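# Swap pink and yellow flowers between their drying pegs

## Task

Exchange the pink and yellow flowers so that each ends up hanging from the peg the other one occupied at the start, without bending any stem out of shape; at the end the dryer must still hang on its rail and every flower must hang head down, held by a clip on its stem.

## Robot and tools

Robot: two arms, left_arm and right_arm, each with a two-finger gripper. The fingers point along the gripper's +z axis and close along its y axis. end_effector_position is the point between the finger pads, about 1 cm short of the tips.

Frames: the scene frame has its origin at table-top height, midway between the nominal bases, +z up, +x out over the table, and left_arm on the +y side (image left/right does not follow this). Each arm's hand positions, quaternions, velocities, targets and wrist-camera poses are reported and commanded in that arm's own base frame. Measured bases in the scene frame: left_arm (-0.022, +0.332, +0.008) m, quat_wxyz (+1.000, 0, 0, -0.008); right_arm (+0.007, -0.249, +0.027) m, quat_wxyz (+1.000, 0, 0, +0.005). Fixed cameras and the table use the scene frame. Printed hand poses can be off by a few centimetres, more at long reach.

The command row: every motion command is built from rows of 16 numbers covering both arms, left first: x, y, z (metres), qw, qx, qy, qz (unit quaternion, w first), opening, then the same eight for right_arm. Position and quaternion are an absolute goal pose for that gripper in its own base frame, not an offset. Opening runs from -1 (closed) to +1 (fully open, 0.094 m) and is an absolute finger setting. An arm meant to stay still should get the very same pose (copied from the last result before it stopped moving) and its opening in every call; repeating an unchanged quaternion keeps a gripper's orientation.

execute_actions(actions, cameras): actions is a list of actions; each action is a table of 1 to 15 rows, one row per 1/30 s step, and a short table repeats its last row to fill 15 steps. Every goal position must lie within 0.6 m, along each of the gripper's current axes, of where that gripper was at the start of the action, or the action is rejected for both arms; the first action is checked against the latest reported state. An empty list just reports state and images. cameras selects views by name; omitted, null or ["all"] gives all, [] gives none.

move(target, speed, blend, opening_speed, blocking, cameras): drives each gripper in a straight line from its Hand target to the pose in target. target is one 16-number row or a list of up to 15 rows (waypoints), with no 0.6 m check. speed is the path top speed in m/s, 0.002 to 4.3, default 0.25 (rotation up to twice that in rad/s), either one value or one per waypoint. blend, in metres, rounds corners at intermediate waypoints. opening_speed (0.2 or more, scale units per second) makes finger changes gradual; use it when closing on a stem. blocking=false returns after about 0.5 s while the motion continues; a new move then takes over. All paths share at most 10 s. Paths do not avoid obstacles or the other arm. Avoid passing close to an arm's own base; route around it. The result adds a move: line giving the outcome (done, off_target, moving, held, fault) and any limits (paced = commanded pose clipped, held = steps withheld). done means at rest within 10 mm and 2 degrees; neither done nor off_target tells you about contact.

wait(seconds, cameras): 0 to 10 s, arms keep their last command; returns early if a running move finishes. stop(cameras): brakes the running move. zoom_image(camera, region): enlarges [x0, y0, x1, y1] pixels (at most 504 by 504) of the latest image from cam_head_left, cam_head_right, cam_high, cam_low, cam_left_wrist or cam_right_wrist (all 672x504). read_manual(section): licence texts only. finished_scene(scene): ends scene 1 or 2 irreversibly; the goal must hold without the robot.

Controller behaviour: each step the orientation command is limited to 40 degrees from the measured one and the arm moves by damped inverse kinematics, favouring position. One action may fall short; the Hand target line shows where the arm is actually being sent, so send the remainder next time. Friction and load can leave a gripper a few centimetres off its goal in free air. Tool commands shows current finger commands; sending 0 is a real command, not a no-op.

Result lines: Joint positions (last value per arm is finger opening in metres), Joint velocities ("within noise" means stationary), Joint torques (include gravity, biased and noisy; numbers 3 and 4 wrap at ±28 N m), grip_measured (finger opening on the -1..+1 scale, reads up to about 2.7 mm wide when empty and narrower than a squeezed part), grip_effort_nm (gripper motor effort, negative closing; not a pad force). grip_measured tracks the command up to the force limit, so it shows no contact by itself. To release, command an opening clearly above grip_measured. Full squeeze is about 50 to 64 N per pad: close slowly and not far past first contact on delicate stems.

Hazards: do not drop flowers or let anything leave the table; do not release parts that are still moving; avoid fast contacts, hard presses, and any collision or grip between the two arms (grippers, housings and wrist cameras are not protected by the clearance check). Holding loads, stretched poses or pushing against unreachable goals heats motors; a MOTOR HOT line warns, and at 100 °C that arm goes limp for 30 to 60 s or more. Loose objects may occasionally be nudged by outside disturbances. Time spent thinking lets the scene run on.

Each tool is called after "Request:" as name(argument=value, ...), one argument or row to a line, values as JSON.

## Session

Request:
execute_actions(
  actions=[],
)

Scene clock: 0.00 s.
left_arm: end_effector_position=(+0.2768, -0.5759, +0.2512) grip_measured=+1.000 grip_effort_nm=n/a end_effector_quat_wxyz=(+0.246, +0.308, +0.915, -0.089) | right_arm: end_effector_position=(+0.1716, -0.3626, +0.2025) grip_measured=+1.000 grip_effort_nm=n/a end_effector_quat_wxyz=(+0.002, -0.189, +0.981, -0.052)
Joint positions: left_arm=[-1.19 1.723 1.652 -1.029 -0.253 -0.481 0.094] | right_arm=[-1.117 1.335 1.163 -1.296 0.024 -1.499 0.094]
Joint velocities: within noise
Joint torques (N m): no reading
Heat: left arm: hottest elbow 32 °C; right arm: hottest waist 31 °C.
Hand target: left_arm +0.2796, -0.5829, +0.2677; +0.257, +0.304, +0.912, -0.102 | right_arm +0.1747, -0.3689, +0.2093; +0.004, -0.189, +0.980, -0.061
Tool commands: left_gripper/opening=+1.0 right_gripper/opening=+1.0

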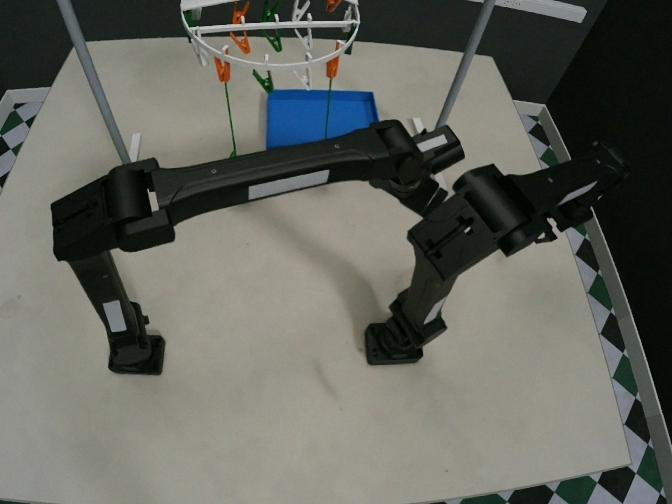

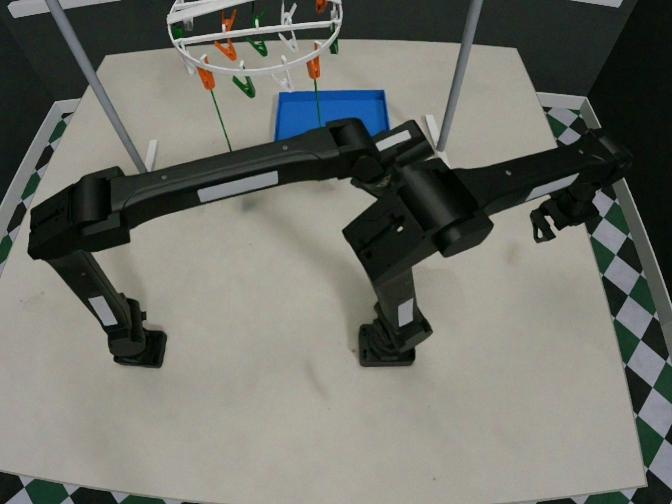

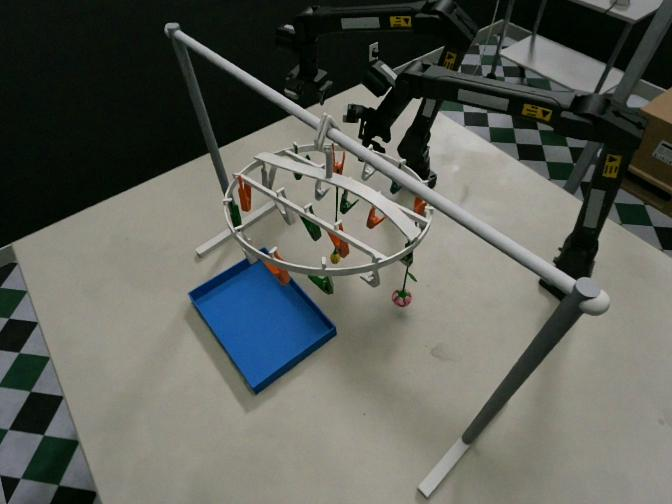

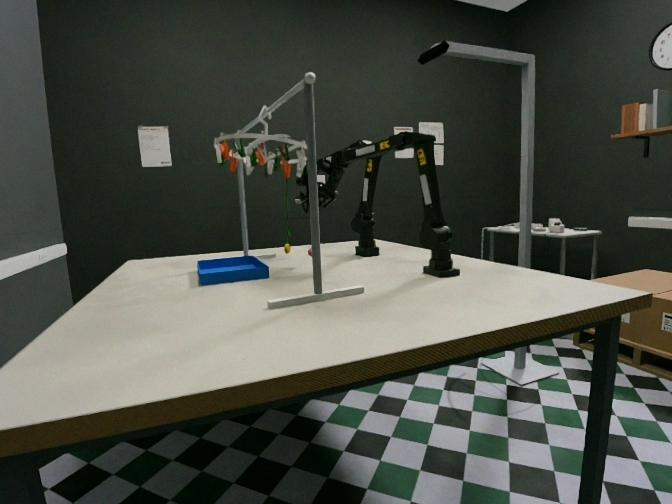

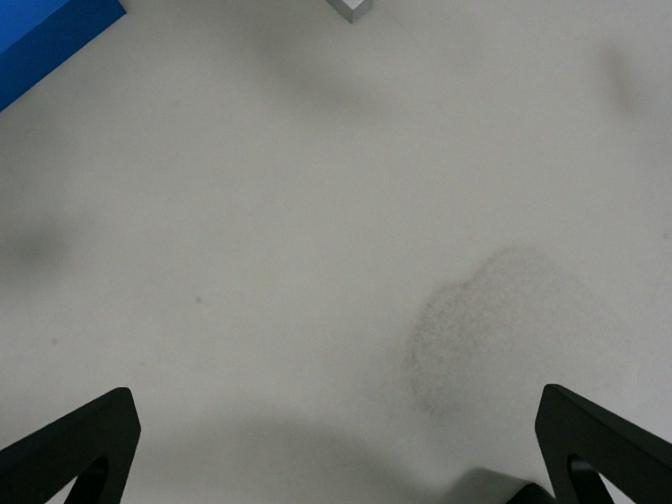

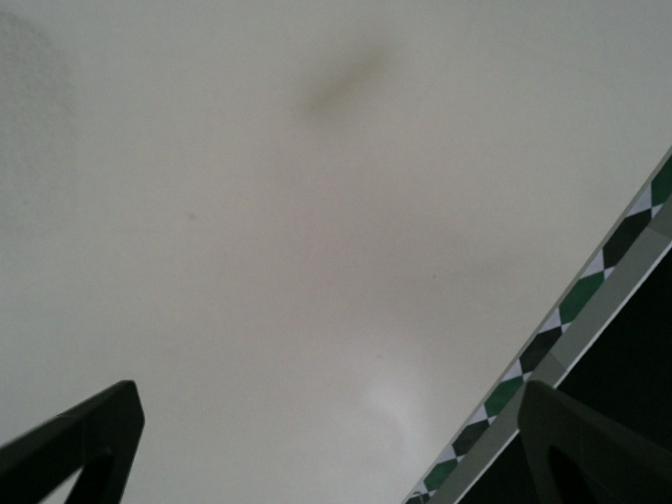

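Request:
zoom_image(
  camera="cam_high",
  region=[200, 120, 460, 320],
)

Request:
zoom_image(
  camera="cam_low",
  region=[190, 110, 350, 270],
)

Request:
zoom_image(
  camera="cam_head_left",
  region=[150, 0, 400, 180],
)

Request:
zoom_image(
  camera="cam_head_right",
  region=[140, 0, 390, 180],
)

Scaled by 1.938 from the camera's 672x504 image, which has a finer 960x720 frame.

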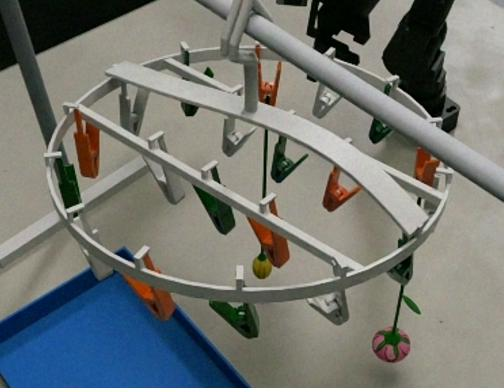

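Scaled by 3.150 from the camera's 672x504 image, which has a finer 960x720 frame.

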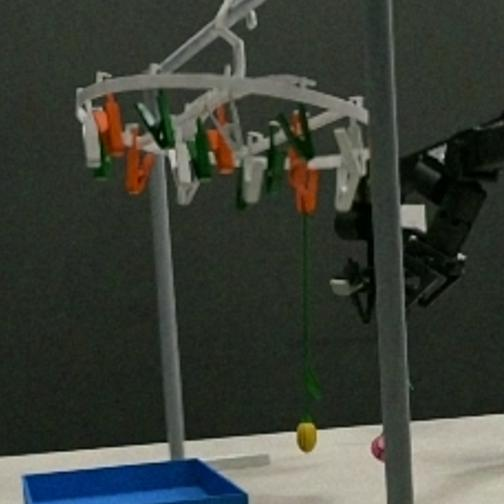

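Scaled by 2.016 from the camera's 672x504 image, which has a finer 960x720 frame.

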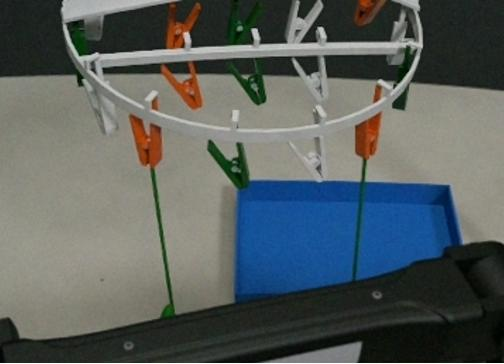

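Scaled by 2.016 from the camera's 672x504 image, which has a finer 960x720 frame.

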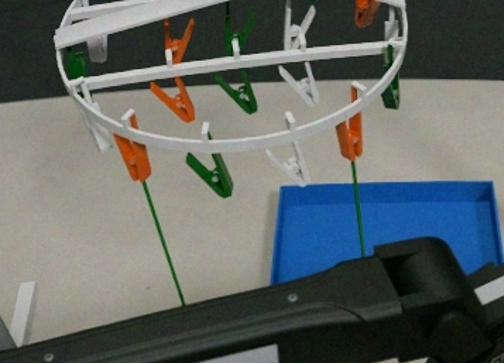

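Request:
move(
  target=[
    [0.15,-0.3,0.3,0.246,0.308,0.915,-0.089,1,0.15,-0.27,0.25,0,-0.189,0.981,-0.052,1],
    [0.23,0,0.28,0.383,0,0.924,0,1,0.22,-0.05,0.25,0.383,0,0.924,0,1],
    [0.2,0,0.25,0.707,0,0.707,0,1,0.2,0,0.25,0.707,0,0.707,0,1],
  ],
  blend=0.04,
  speed=0.5,
)

Scene clock: 32.13 s.
left_arm: end_effector_position=(+0.1991, +0.0006, +0.2468) grip_measured=+1.000 grip_effort_nm=-0.037 end_effector_quat_wxyz=(+0.624, -0.103, +0.764, +0.129) | right_arm: end_effector_position=(+0.1987, +0.0014, +0.2547) grip_measured=+1.000 grip_effort_nm=0.002 end_effector_quat_wxyz=(+0.627, -0.106, +0.762, +0.121)
Joint positions: left_arm=[-0.97 0.019 0.332 -0.947 -1.248 -0.539 0.094] | right_arm=[-0.964 0.009 0.347 -0.937 -1.238 -0.522 0.094]
Joint velocities: within noise
Joint torques (N m): left_arm=[1.85 3.25 8.4 2.22 -0.41 -0.05] | right_arm=[-0.26 7 7.72 2 -0.49 -0.13]
Heat: left arm: hottest elbow 38 °C; right arm: hottest waist 31 °C.
Hand target: left_arm +0.1992, -0.0013, +0.2502; +0.630, -0.112, +0.760, +0.114 | right_arm +0.1993, -0.0013, +0.2502; +0.630, -0.110, +0.761, +0.112
Off the commanded pose: left_arm 0.003 m, 22 deg | right_arm 0.005 m, 22 deg.
joint sent to its limit (left arm) — joint 2 (shoulder), lower limit. The joint targets are off in orientation, not in position.
joint sent to its limit (right arm) — joint 2 (shoulder), lower limit. The joint targets are off in orientation, not in position.
move: off_target (left_arm, right_arm)
camera_calibration:
cam_left_wrist: T_world_to_cam=[[0.319663, -0.943943, -0.0823879, -0.0428722], [-0.574593, -0.123975, -0.808995, 0.351948], [0.753431, 0.305946, -0.582013, 0.0859027], [0, 0, 0, 1]] pos_world=[0.15121, -0.0231178, 0.331188]
cam_right_wrist: T_world_to_cam=[[0.320388, -0.946309, -0.0430171, -0.0524657], [-0.556811, -0.151391, -0.816726, 0.359164], [0.766363, 0.285622, -0.575419, 0.0826736], [0, 0, 0, 1]] pos_world=[0.153438, -0.018888, 0.338654]

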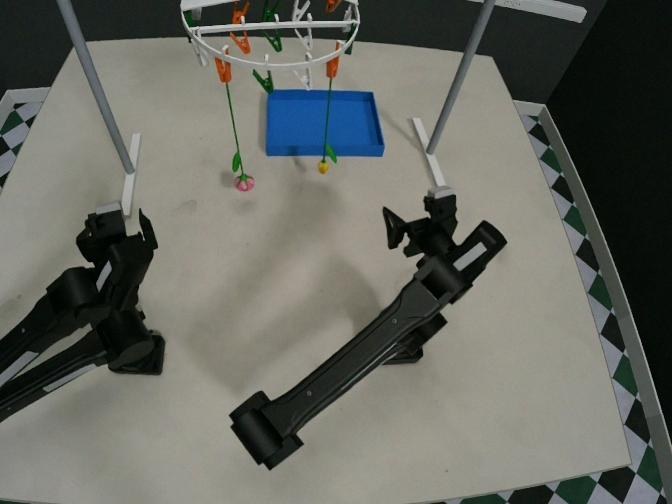

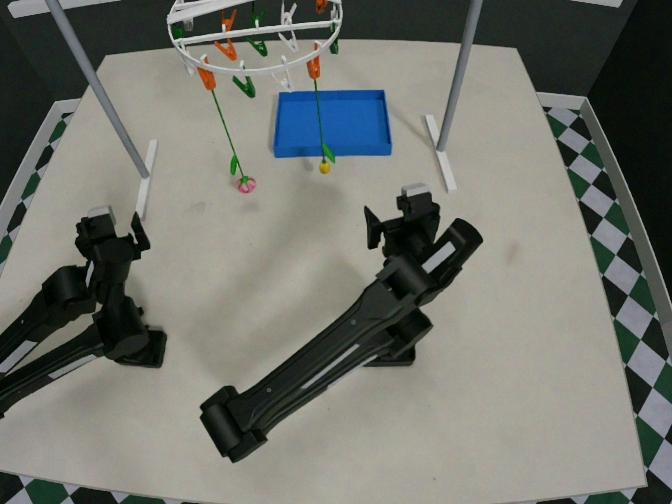

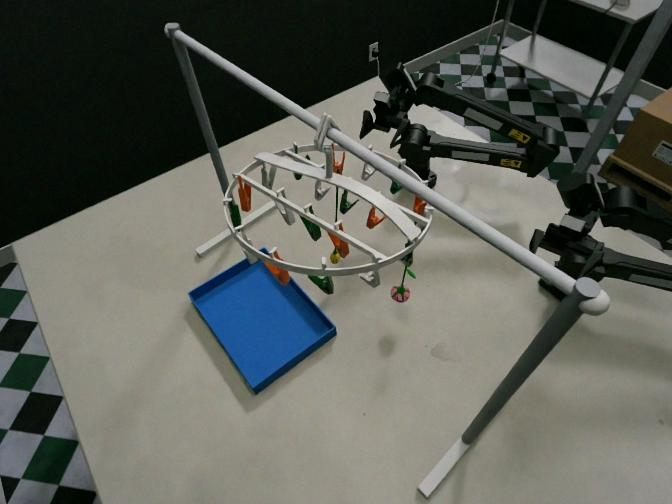

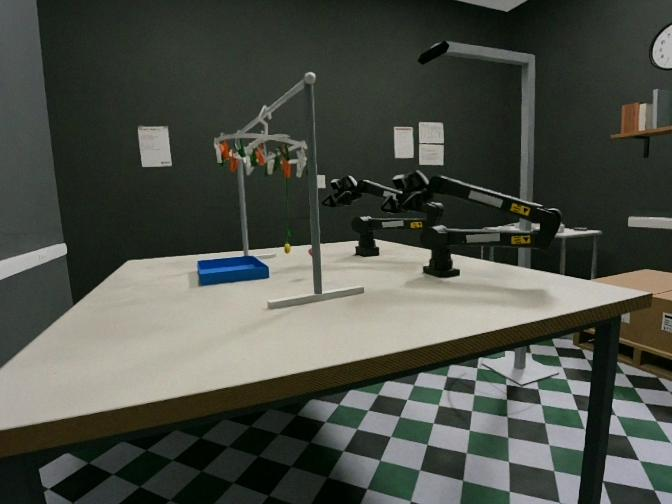

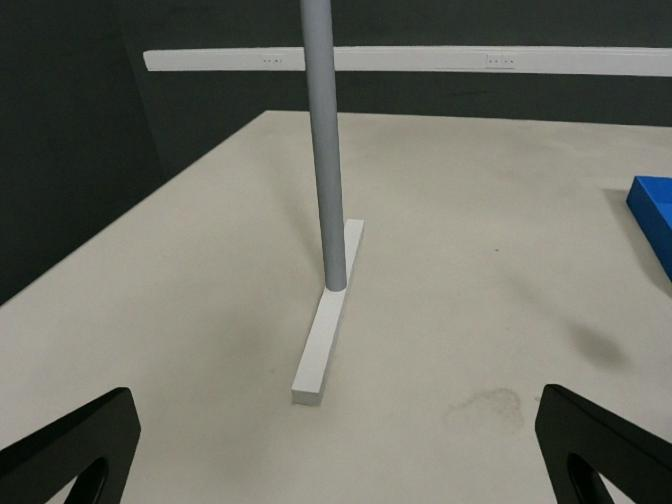

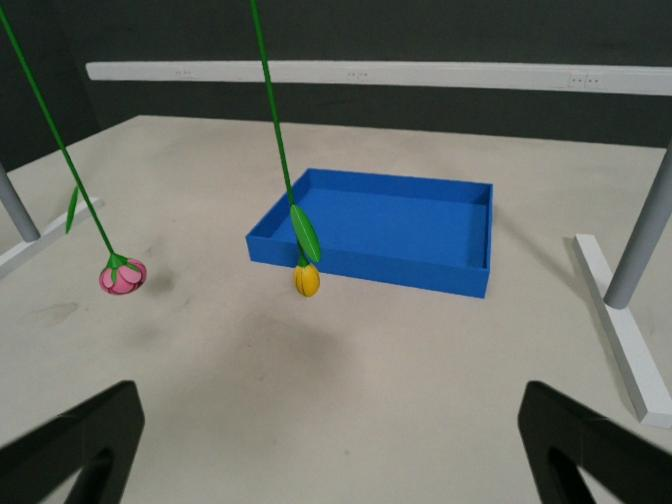

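Request:
move(
  target=[0.26,-0.1,0.38,0.766,0,0.643,0,1,0.26,0.1,0.38,0.766,0,0.643,0,1],
  speed=0.4,
)

Request:
zoom_image(
  camera="cam_right_wrist",
  region=[150, 0, 550, 300],
)

Request:
zoom_image(
  camera="cam_left_wrist",
  region=[150, 0, 550, 300],
)

Scene clock: 38.57 s.
left_arm: end_effector_position=(+0.2577, -0.1007, +0.3777) grip_measured=+1.000 grip_effort_nm=-0.027 end_effector_quat_wxyz=(+0.764, +0.002, +0.646, -0.005) | right_arm: end_effector_position=(+0.2595, +0.0961, +0.3870) grip_measured=+1.000 grip_effort_nm=-0.007 end_effector_quat_wxyz=(+0.767, +0.010, +0.641, +0.005)
Joint positions: left_arm=[-0.852 0.291 0.36 0.179 -0.828 0.181 0.094] | right_arm=[0.838 0.295 0.377 0.184 0.829 -0.176 0.094]
Joint velocities: within noise
Joint torques (N m): left_arm=[3.25 2.84 9.03 2.54 0.25 0.17] | right_arm=[1.32 5.36 8.28 2.26 -0.06 -0.12]
Heat: left arm: hottest elbow 40 °C; right arm: hottest waist 31 °C.
Hand target: left_arm +0.2599, -0.0999, +0.3799; +0.766, +0.000, +0.643, +0.000 | right_arm +0.2600, +0.0999, +0.3800; +0.766, +0.000, +0.643, +0.000
Off the commanded pose: left_arm 0.003 m, 1 deg | right_arm 0.008 m, 1 deg.
move: done
camera_calibration:
cam_left_wrist: T_world_to_cam=[[-0.00146238, -0.999959, -0.00896853, -0.0969282], [-0.264239, 0.00903618, -0.964415, 0.471071], [0.964456, 0.000959494, -0.264242, -0.0562577], [0, 0, 0, 1]] pos_world=[0.178592, -0.101127, 0.438573]
cam_right_wrist: T_world_to_cam=[[-0.000306303, -0.999931, -0.011783, 0.0996477], [-0.24715, 0.0114932, -0.968909, 0.478355], [0.968977, 0.00261539, -0.247136, -0.0672155], [0, 0, 0, 1]] pos_world=[0.183386, 0.0943188, 0.448046]

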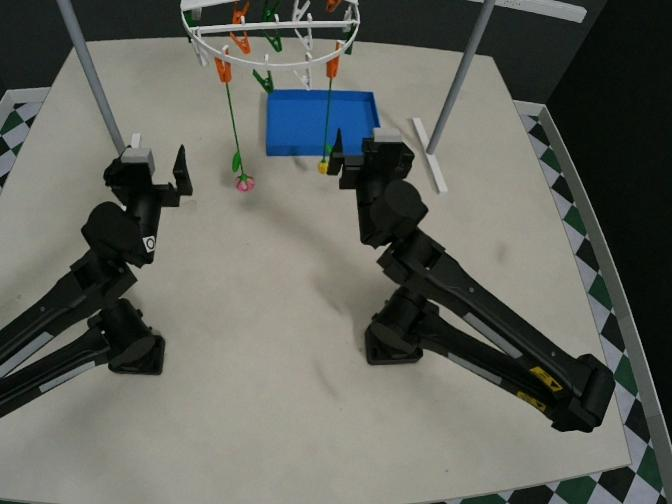

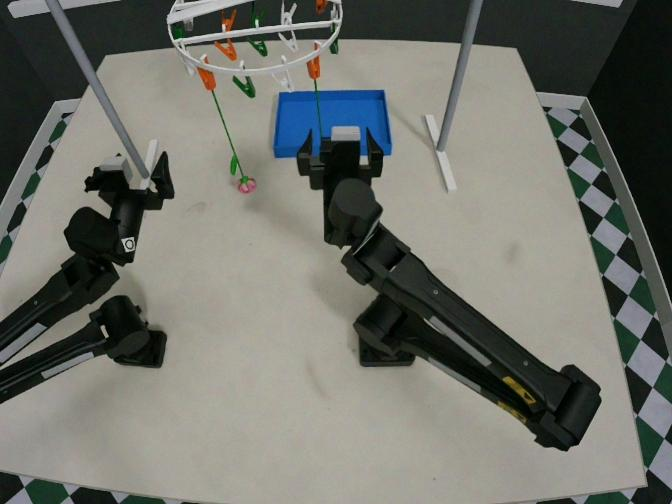

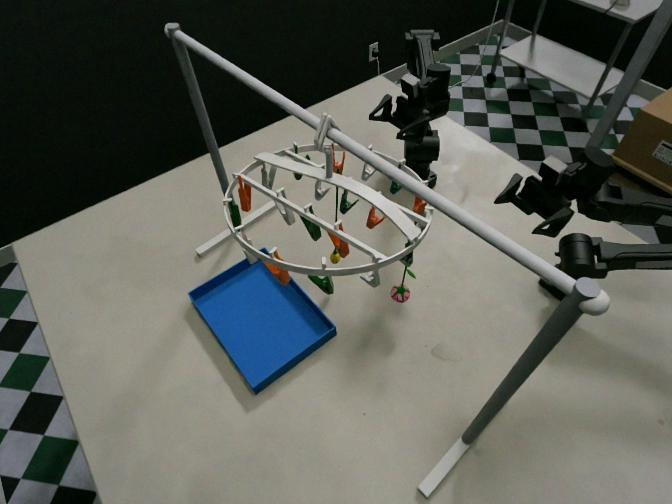

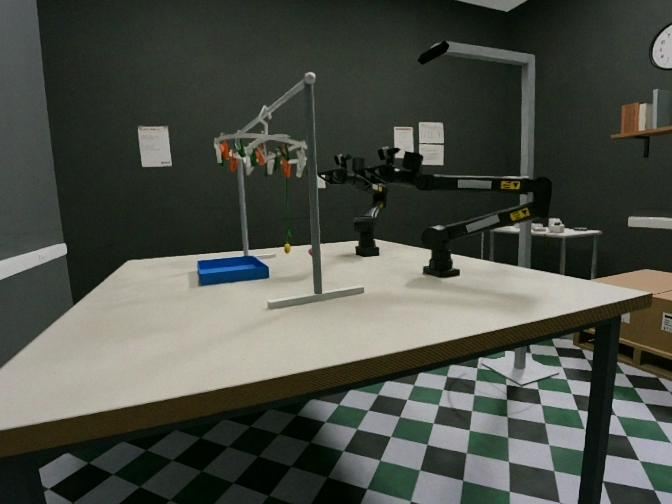

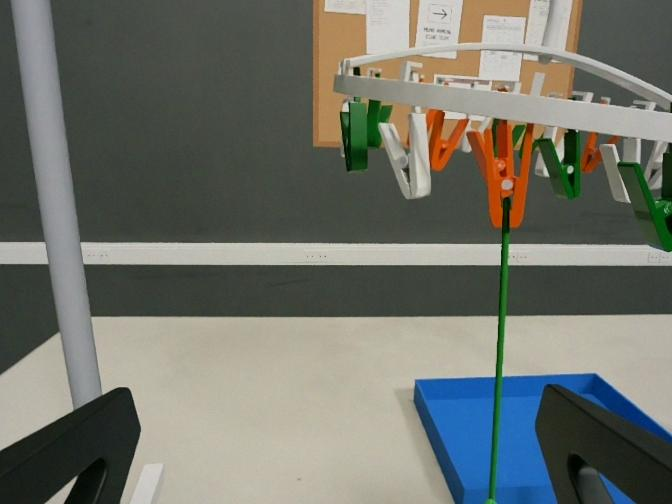

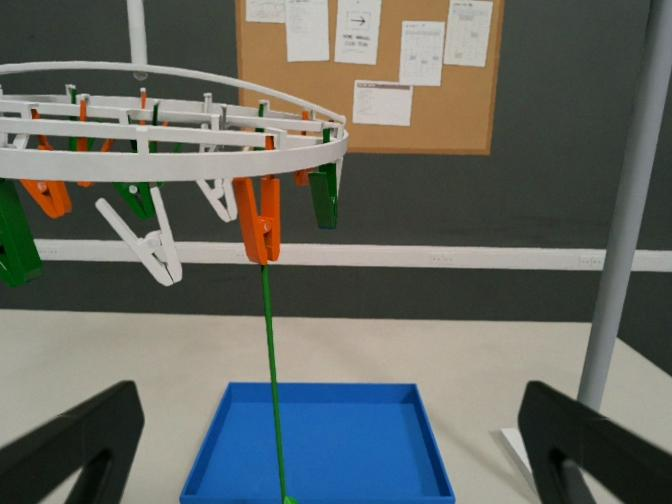

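Scaled by 1.260 from the camera's 672x504 image, which has a finer 960x720 frame.

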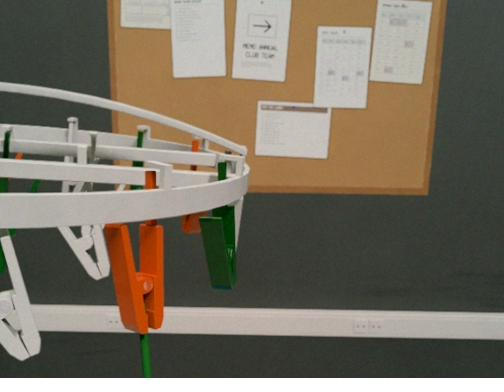

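Scaled by 1.260 from the camera's 672x504 image, which has a finer 960x720 frame.

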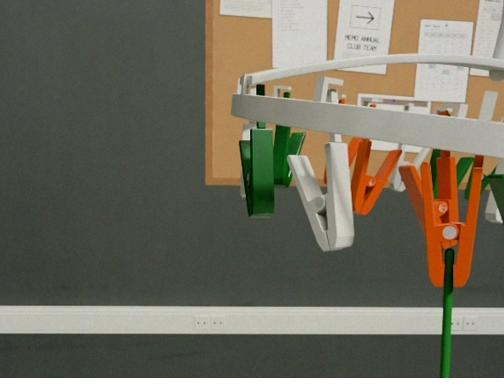

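Request:
move(
  target=[0.26,-0.22,0.40,0.766,0,0.643,0,1,0.26,0.0,0.40,0.766,0,0.643,0,1],
  speed=0.4,
  cameras=["cam_left_wrist","cam_right_wrist"],
)

Request:
zoom_image(
  camera="cam_left_wrist",
  region=[150, 50, 550, 350],
)

Request:
zoom_image(
  camera="cam_right_wrist",
  region=[0, 50, 400, 350],
)

Scene clock: 70.33 s.
left_arm: end_effector_position=(+0.2556, -0.2161, +0.3734) grip_measured=+1.000 grip_effort_nm=-0.042 end_effector_quat_wxyz=(+0.758, +0.020, +0.652, +0.011) | right_arm: end_effector_position=(+0.2636, +0.0025, +0.3760) grip_measured=+1.000 grip_effort_nm=-0.007 end_effector_quat_wxyz=(+0.756, -0.008, +0.654, -0.004)
Joint positions: left_arm=[-1.195 0.775 0.444 0.708 -1.152 0.393 0.094] | right_arm=[0.019 0.094 0.377 -0.137 0.011 -0.019 0.094]
Joint velocities: within noise
Joint torques (N m): left_arm=[3.02 -0.91 12.01 2.24 0.23 0.15] | right_arm=[-0.21 6.83 12.52 1.72 -0.07 0.21]
Heat: left arm: hottest elbow 45 °C; right arm: hottest elbow 32 °C.
Hand target: left_arm +0.2589, -0.2189, +0.3994; +0.766, +0.000, +0.643, +0.000 | right_arm +0.2590, +0.0002, +0.3994; +0.766, +0.000, +0.643, +0.000
Off the commanded pose: left_arm 0.027 m, 3 deg | right_arm 0.024 m, 2 deg.
move: off_target (left_arm, right_arm)
camera_calibration:
cam_left_wrist: T_world_to_cam=[[-0.00270893, -0.998333, -0.0576551, -0.193656], [-0.279426, 0.0561144, -0.958526, 0.479315], [0.960163, 0.0135138, -0.279113, -0.0459058], [0, 0, 0, 1]] pos_world=[0.177486, -0.219609, 0.435458]
cam_right_wrist: T_world_to_cam=[[0.00942744, -0.999601, 0.0266332, -0.0110614], [-0.279415, -0.0282068, -0.959756, 0.474828], [0.960124, 0.00160634, -0.279569, -0.0591843], [0, 0, 0, 1]] pos_world=[0.189603, 0.00243142, 0.439468]
Images, in order (width x height): cam_left_wrist 672x504, cam_right_wrist 672x504.

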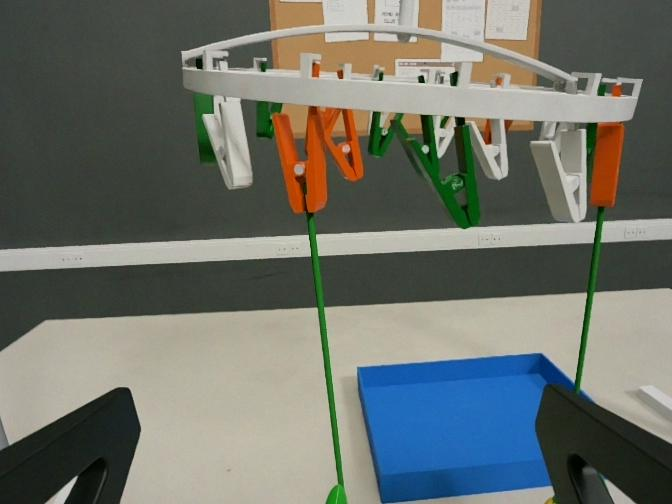

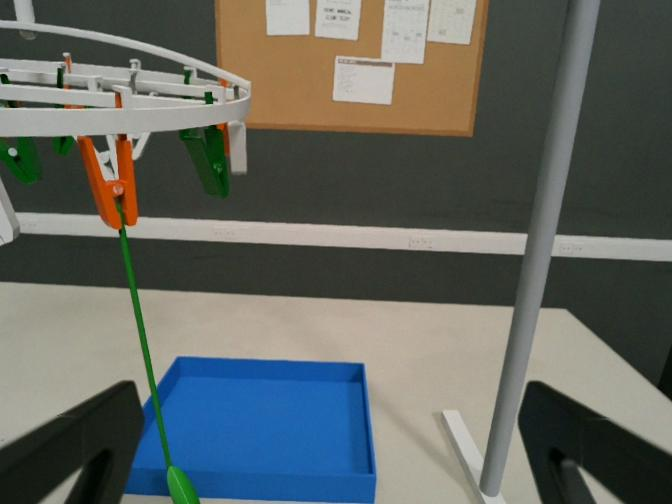

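Scaled by 1.260 from the camera's 672x504 image, which has a finer 960x720 frame.

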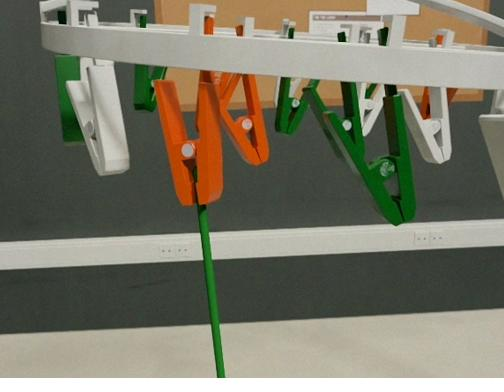

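Scaled by 1.260 from the camera's 672x504 image, which has a finer 960x720 frame.

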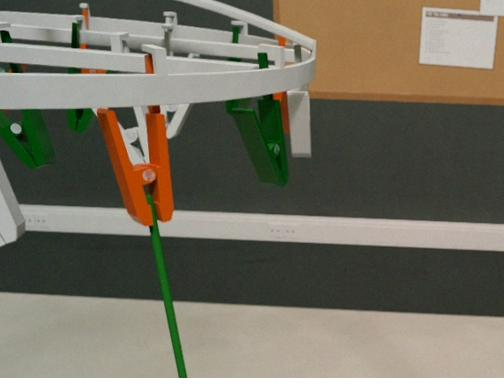

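Request:
move(
  target=[
    [0.28,-0.1,0.3,0.854,0.147,0.354,-0.354,0.5,0.259,0.0,0.38,0.766,0,0.643,0,1],
    [0.347,-0.132,0.32,0.854,0.147,0.354,-0.354,0.5,0.259,0.0,0.38,0.766,0,0.643,0,1],
  ],
  speed=0.3,
  cameras=["cam_left_wrist","cam_head_right","cam_low"],
)

Scene clock: 103.27 s.
left_arm: end_effector_position=(+0.3398, -0.1277, +0.3062) grip_measured=+0.502 grip_effort_nm=-0.115 end_effector_quat_wxyz=(+0.798, +0.144, +0.495, -0.313) | right_arm: end_effector_position=(+0.2610, +0.0024, +0.3786) grip_measured=+1.000 grip_effort_nm=-0.007 end_effector_quat_wxyz=(+0.760, -0.008, +0.650, -0.003)
Joint positions: left_arm=[-0.152 1.212 0.206 1.55 0.44 -0.343 0.071] | right_arm=[0.016 0.084 0.377 -0.136 0.008 -0.018 0.094]
Joint velocities: within noise
Joint torques (N m): left_arm=[1.9 -2.61 7.75 2.25 -0.15 0.06] | right_arm=[-0.26 5.3 8.68 2.63 -0.07 0.19]
Heat: left arm: hottest elbow 52 °C; right arm: hottest elbow 39 °C.
Hand target: left_arm +0.3462, -0.1320, +0.3205; +0.807, +0.149, +0.477, -0.315 | right_arm +0.2590, +0.0000, +0.3800; +0.766, +0.000, +0.643, +0.000
Off the commanded pose: left_arm 0.016 m, 18 deg | right_arm 0.003 m, 1 deg.
joint sent to its limit (left arm) — joint 4 (wrist pitch), upper limit. The joint targets are off in orientation, not in position.
move: off_target (left_arm)
camera_calibration:
cam_left_wrist: T_world_to_cam=[[-0.632883, -0.771024, 0.0705785, 0.0949642], [-0.00295043, -0.0887552, -0.996049, 0.332451], [0.774242, -0.630591, 0.0538968, -0.267703], [0, 0, 0, 1]] pos_world=[0.268349, -0.0660845, 0.338863]
Images, in order (width x height): cam_head_right 672x504, cam_low 672x504, cam_left_wrist 672x504.

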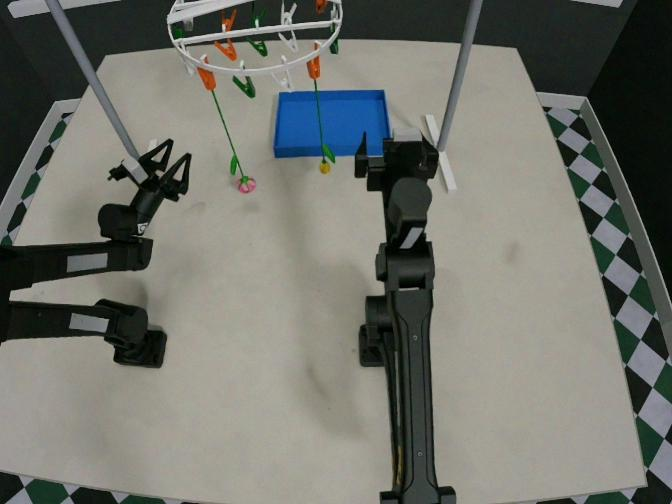

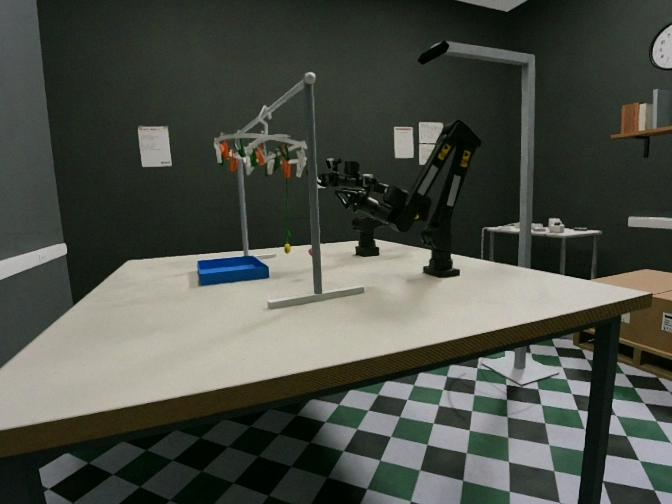

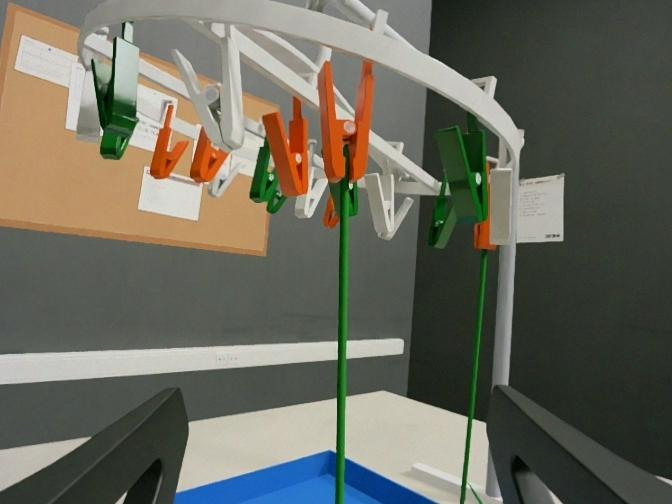

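Request:
move(
  target=[0.4100,-0.1850,0.306,0.798,0.144,0.495,-0.313,0.5,0.259,0.0,0.38,0.766,0,0.643,0,1],
  speed=0.15,
  cameras=["cam_left_wrist","cam_head_right","cam_head_left","cam_right_wrist"],
)

Scene clock: 119.07 s.
left_arm: end_effector_position=(+0.4001, -0.1781, +0.2984) grip_measured=+0.502 grip_effort_nm=-0.115 end_effector_quat_wxyz=(+0.793, +0.140, +0.502, -0.314) | right_arm: end_effector_position=(+0.2609, +0.0024, +0.3788) grip_measured=+1.000 grip_effort_nm=-0.007 end_effector_quat_wxyz=(+0.760, -0.008, +0.649, -0.003)
Joint positions: left_arm=[-0.295 1.425 0.375 1.55 0.313 -0.272 0.071] | right_arm=[0.016 0.084 0.377 -0.136 0.008 -0.018 0.094]
Joint velocities: within noise
Joint torques (N m): left_arm=[1.9 -5.19 7.51 1.31 -0.14 0.18] | right_arm=[-0.21 5.3 8.68 2.67 -0.08 0.2]
Heat: left arm: hottest elbow 48 °C; right arm: hottest elbow 39 °C.
Hand target: left_arm +0.4094, -0.1847, +0.3060; +0.798, +0.144, +0.495, -0.313 | right_arm +0.2590, +0.0001, +0.3801; +0.766, +0.000, +0.643, +0.000
Off the commanded pose: left_arm 0.014 m, 1 deg | right_arm 0.003 m, 1 deg.
move: off_target (left_arm)
camera_calibration:
cam_left_wrist: T_world_to_cam=[[-0.63091, -0.77124, 0.084507, 0.0897177], [-0.0221452, -0.0909757, -0.995607, 0.327525], [0.77554, -0.63001, 0.0403183, -0.342182], [0, 0, 0, 1]] pos_world=[0.329233, -0.116588, 0.3323]
cam_right_wrist: T_world_to_cam=[[0.0100099, -0.999615, 0.0258667, -0.0110523], [-0.268066, -0.0276037, -0.963005, 0.475119], [0.963349, 0.00270562, -0.268239, -0.0609624], [0, 0, 0, 1]] pos_world=[0.186202, 0.00223189, 0.441475]
Images, in order (width x height): cam_head_left 672x504, cam_head_right 672x504, cam_left_wrist 672x504, cam_right_wrist 672x504.

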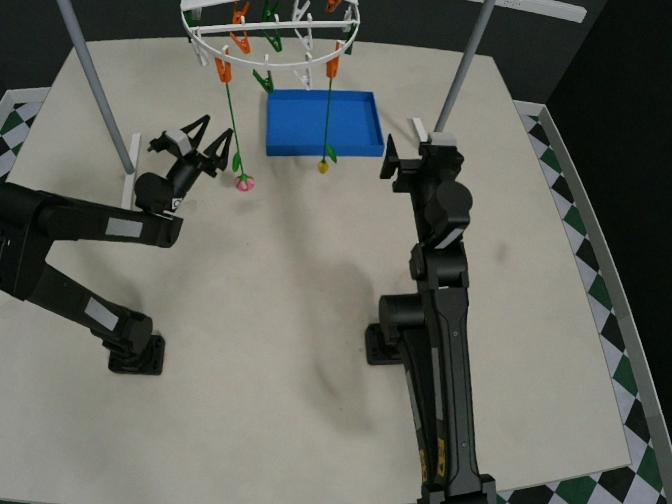

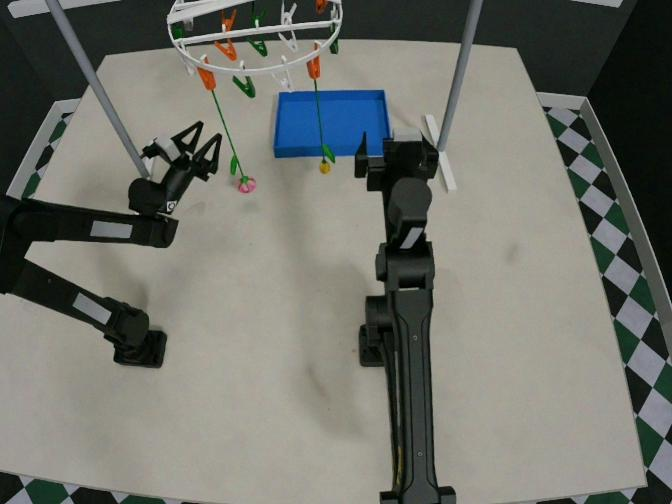

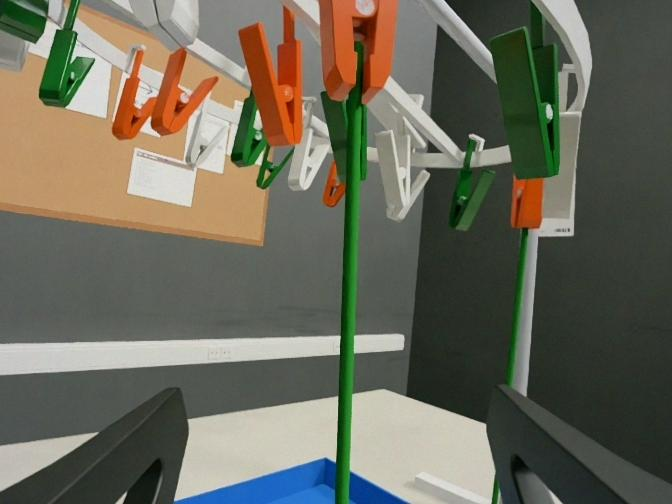

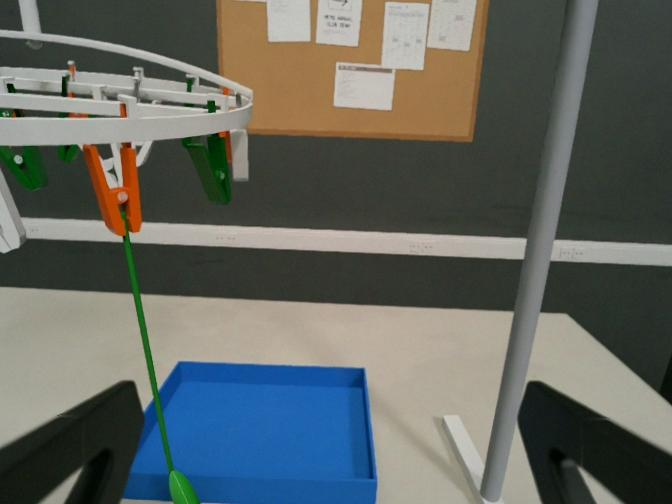

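Request:
move(
  target=[
    [0.4275,-0.2,0.308,0.798,0.144,0.495,-0.313,0.5,0.259,0.0,0.38,0.766,0,0.643,0,1],
    [0.4275,-0.2,0.308,0.798,0.144,0.495,-0.313,-1,0.259,0.0,0.38,0.766,0,0.643,0,0.3],
  ],
  speed=0.1,
  opening_speed=0.8,
  cameras=["cam_left_wrist","cam_head_left","cam_right_wrist"],
)

Scene clock: 128.97 s.
left_arm: end_effector_position=(+0.4178, -0.1923, +0.3010) grip_measured=-0.997 grip_effort_nm=-0.159 end_effector_quat_wxyz=(+0.794, +0.140, +0.502, -0.313) | right_arm: end_effector_position=(+0.2609, +0.0024, +0.3788) grip_measured=+0.302 grip_effort_nm=-0.066 end_effector_quat_wxyz=(+0.760, -0.008, +0.649, -0.003)
Joint positions: left_arm=[-0.323 1.466 0.433 1.53 0.288 -0.257 0] | right_arm=[0.016 0.084 0.377 -0.136 0.008 -0.018 0.061]
Joint velocities: within noise
Joint torques (N m): left_arm=[1.85 -5.89 7.6 1.26 -0.13 0.18] | right_arm=[-0.03 5.3 8.62 2.59 -0.07 0.2]
Heat: left arm: hottest elbow 48 °C; right arm: hottest elbow 39 °C.
Hand target: left_arm +0.4269, -0.1998, +0.3080; +0.798, +0.144, +0.495, -0.313 | right_arm +0.2590, +0.0001, +0.3801; +0.766, +0.000, +0.643, +0.000
Off the commanded pose: left_arm 0.014 m, 1 deg | right_arm 0.003 m, 1 deg.
move: off_target (left_arm); target 2's new opening was sent with left_arm's hand 0.015 m and 1 deg from that target
camera_calibration:
cam_left_wrist: T_world_to_cam=[[-0.630075, -0.772085, 0.0830149, 0.0896801], [-0.0200777, -0.090671, -0.995678, 0.328445], [0.776275, -0.629018, 0.0416278, -0.365507], [0, 0, 0, 1]] pos_world=[0.346834, -0.13089, 0.334796]
cam_right_wrist: T_world_to_cam=[[0.0100099, -0.999615, 0.0258667, -0.0110523], [-0.268066, -0.0276037, -0.963005, 0.475119], [0.963349, 0.00270562, -0.268239, -0.0609624], [0, 0, 0, 1]] pos_world=[0.186202, 0.00223189, 0.441475]
Images, in order (width x height): cam_head_left 672x504, cam_left_wrist 672x504, cam_right_wrist 672x504.

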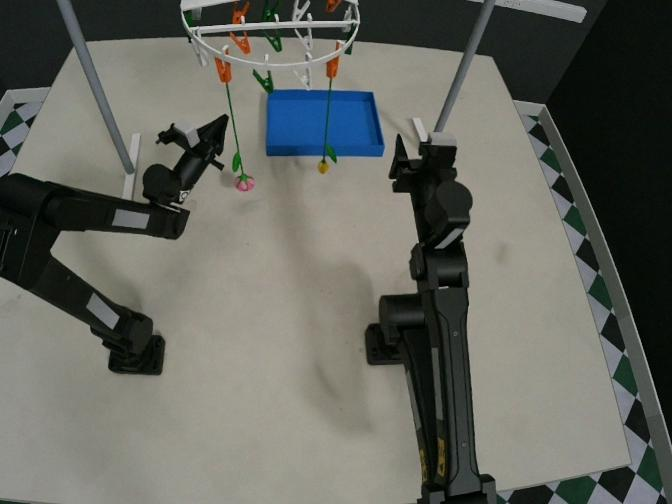

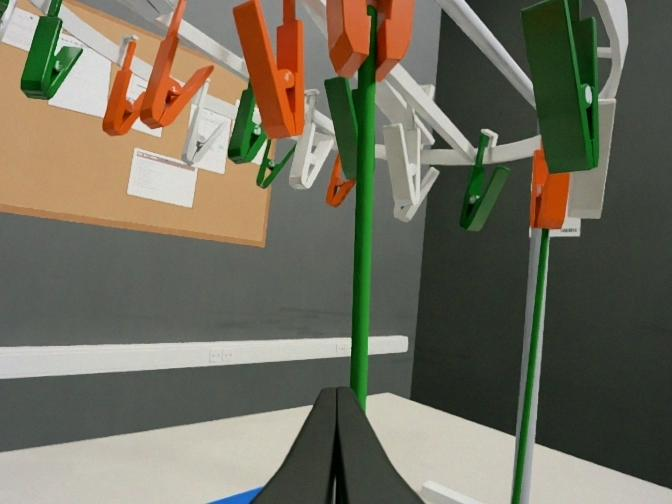

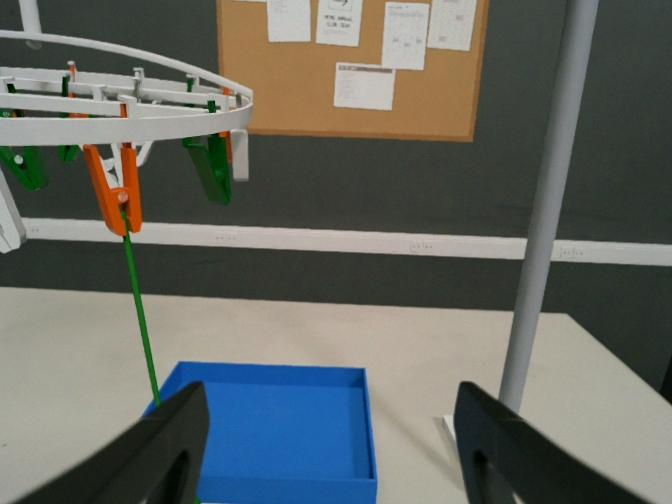

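Request:
move(
  target=[
    [0.4260,-0.2020,0.308,0.798,0.144,0.495,-0.313,0.3,0.259,0.0,0.38,0.766,0,0.643,0,0.3],
    [0.4442,-0.2207,0.308,0.798,0.144,0.495,-0.313,0.3,0.259,0.0,0.38,0.766,0,0.643,0,0.3],
  ],
  speed=0.1,
  cameras=["cam_left_wrist","cam_head_left","cam_head_right"],
)

Scene clock: 135.60 s.
left_arm: end_effector_position=(+0.4345, -0.2123, +0.3010) grip_measured=+0.298 grip_effort_nm=0.046 end_effector_quat_wxyz=(+0.794, +0.140, +0.502, -0.314) | right_arm: end_effector_position=(+0.2609, +0.0024, +0.3788) grip_measured=+0.302 grip_effort_nm=-0.076 end_effector_quat_wxyz=(+0.760, -0.008, +0.649, -0.003)
Joint positions: left_arm=[-0.364 1.514 0.493 1.513 0.252 -0.238 0.061] | right_arm=[0.016 0.084 0.377 -0.136 0.008 -0.018 0.061]
Joint velocities: within noise
Joint torques (N m): left_arm=[1.85 -6.59 7.76 1.31 -0.13 0.17] | right_arm=[-0.21 5.48 8.69 2.63 -0.09 0.19]
Heat: left arm: hottest elbow 47 °C; right arm: hottest elbow 39 °C.
Hand target: left_arm +0.4436, -0.2205, +0.3081; +0.798, +0.144, +0.495, -0.313 | right_arm +0.2590, +0.0001, +0.3801; +0.766, +0.000, +0.643, +0.000
Off the commanded pose: left_arm 0.015 m, 1 deg | right_arm 0.003 m, 1 deg.
move: off_target (left_arm)
camera_calibration:
cam_left_wrist: T_world_to_cam=[[-0.630598, -0.771612, 0.0834328, 0.0850233], [-0.0207203, -0.090725, -0.99566, 0.327199], [0.775833, -0.62959, 0.0412229, -0.390855], [0, 0, 0, 1]] pos_world=[0.363634, -0.150788, 0.334798]
Images, in order (width x height): cam_head_left 672x504, cam_head_right 672x504, cam_left_wrist 672x504.

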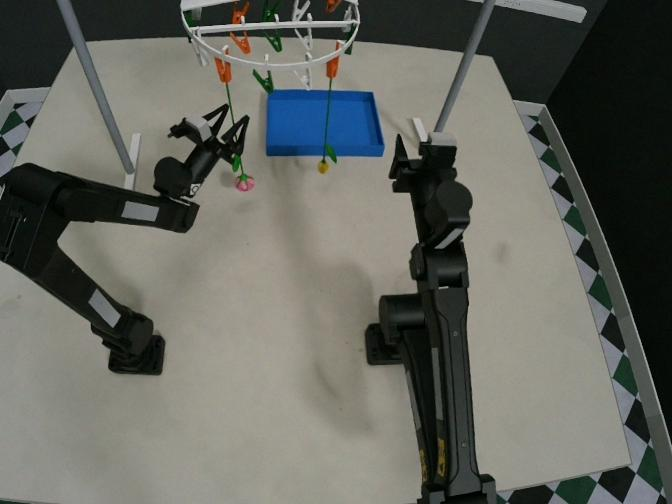

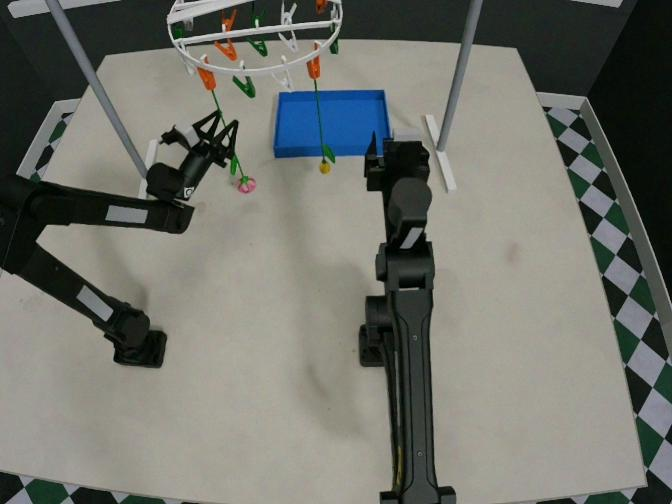

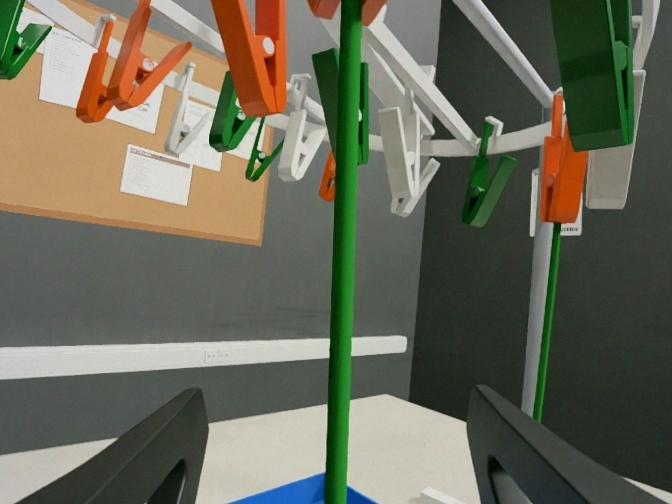

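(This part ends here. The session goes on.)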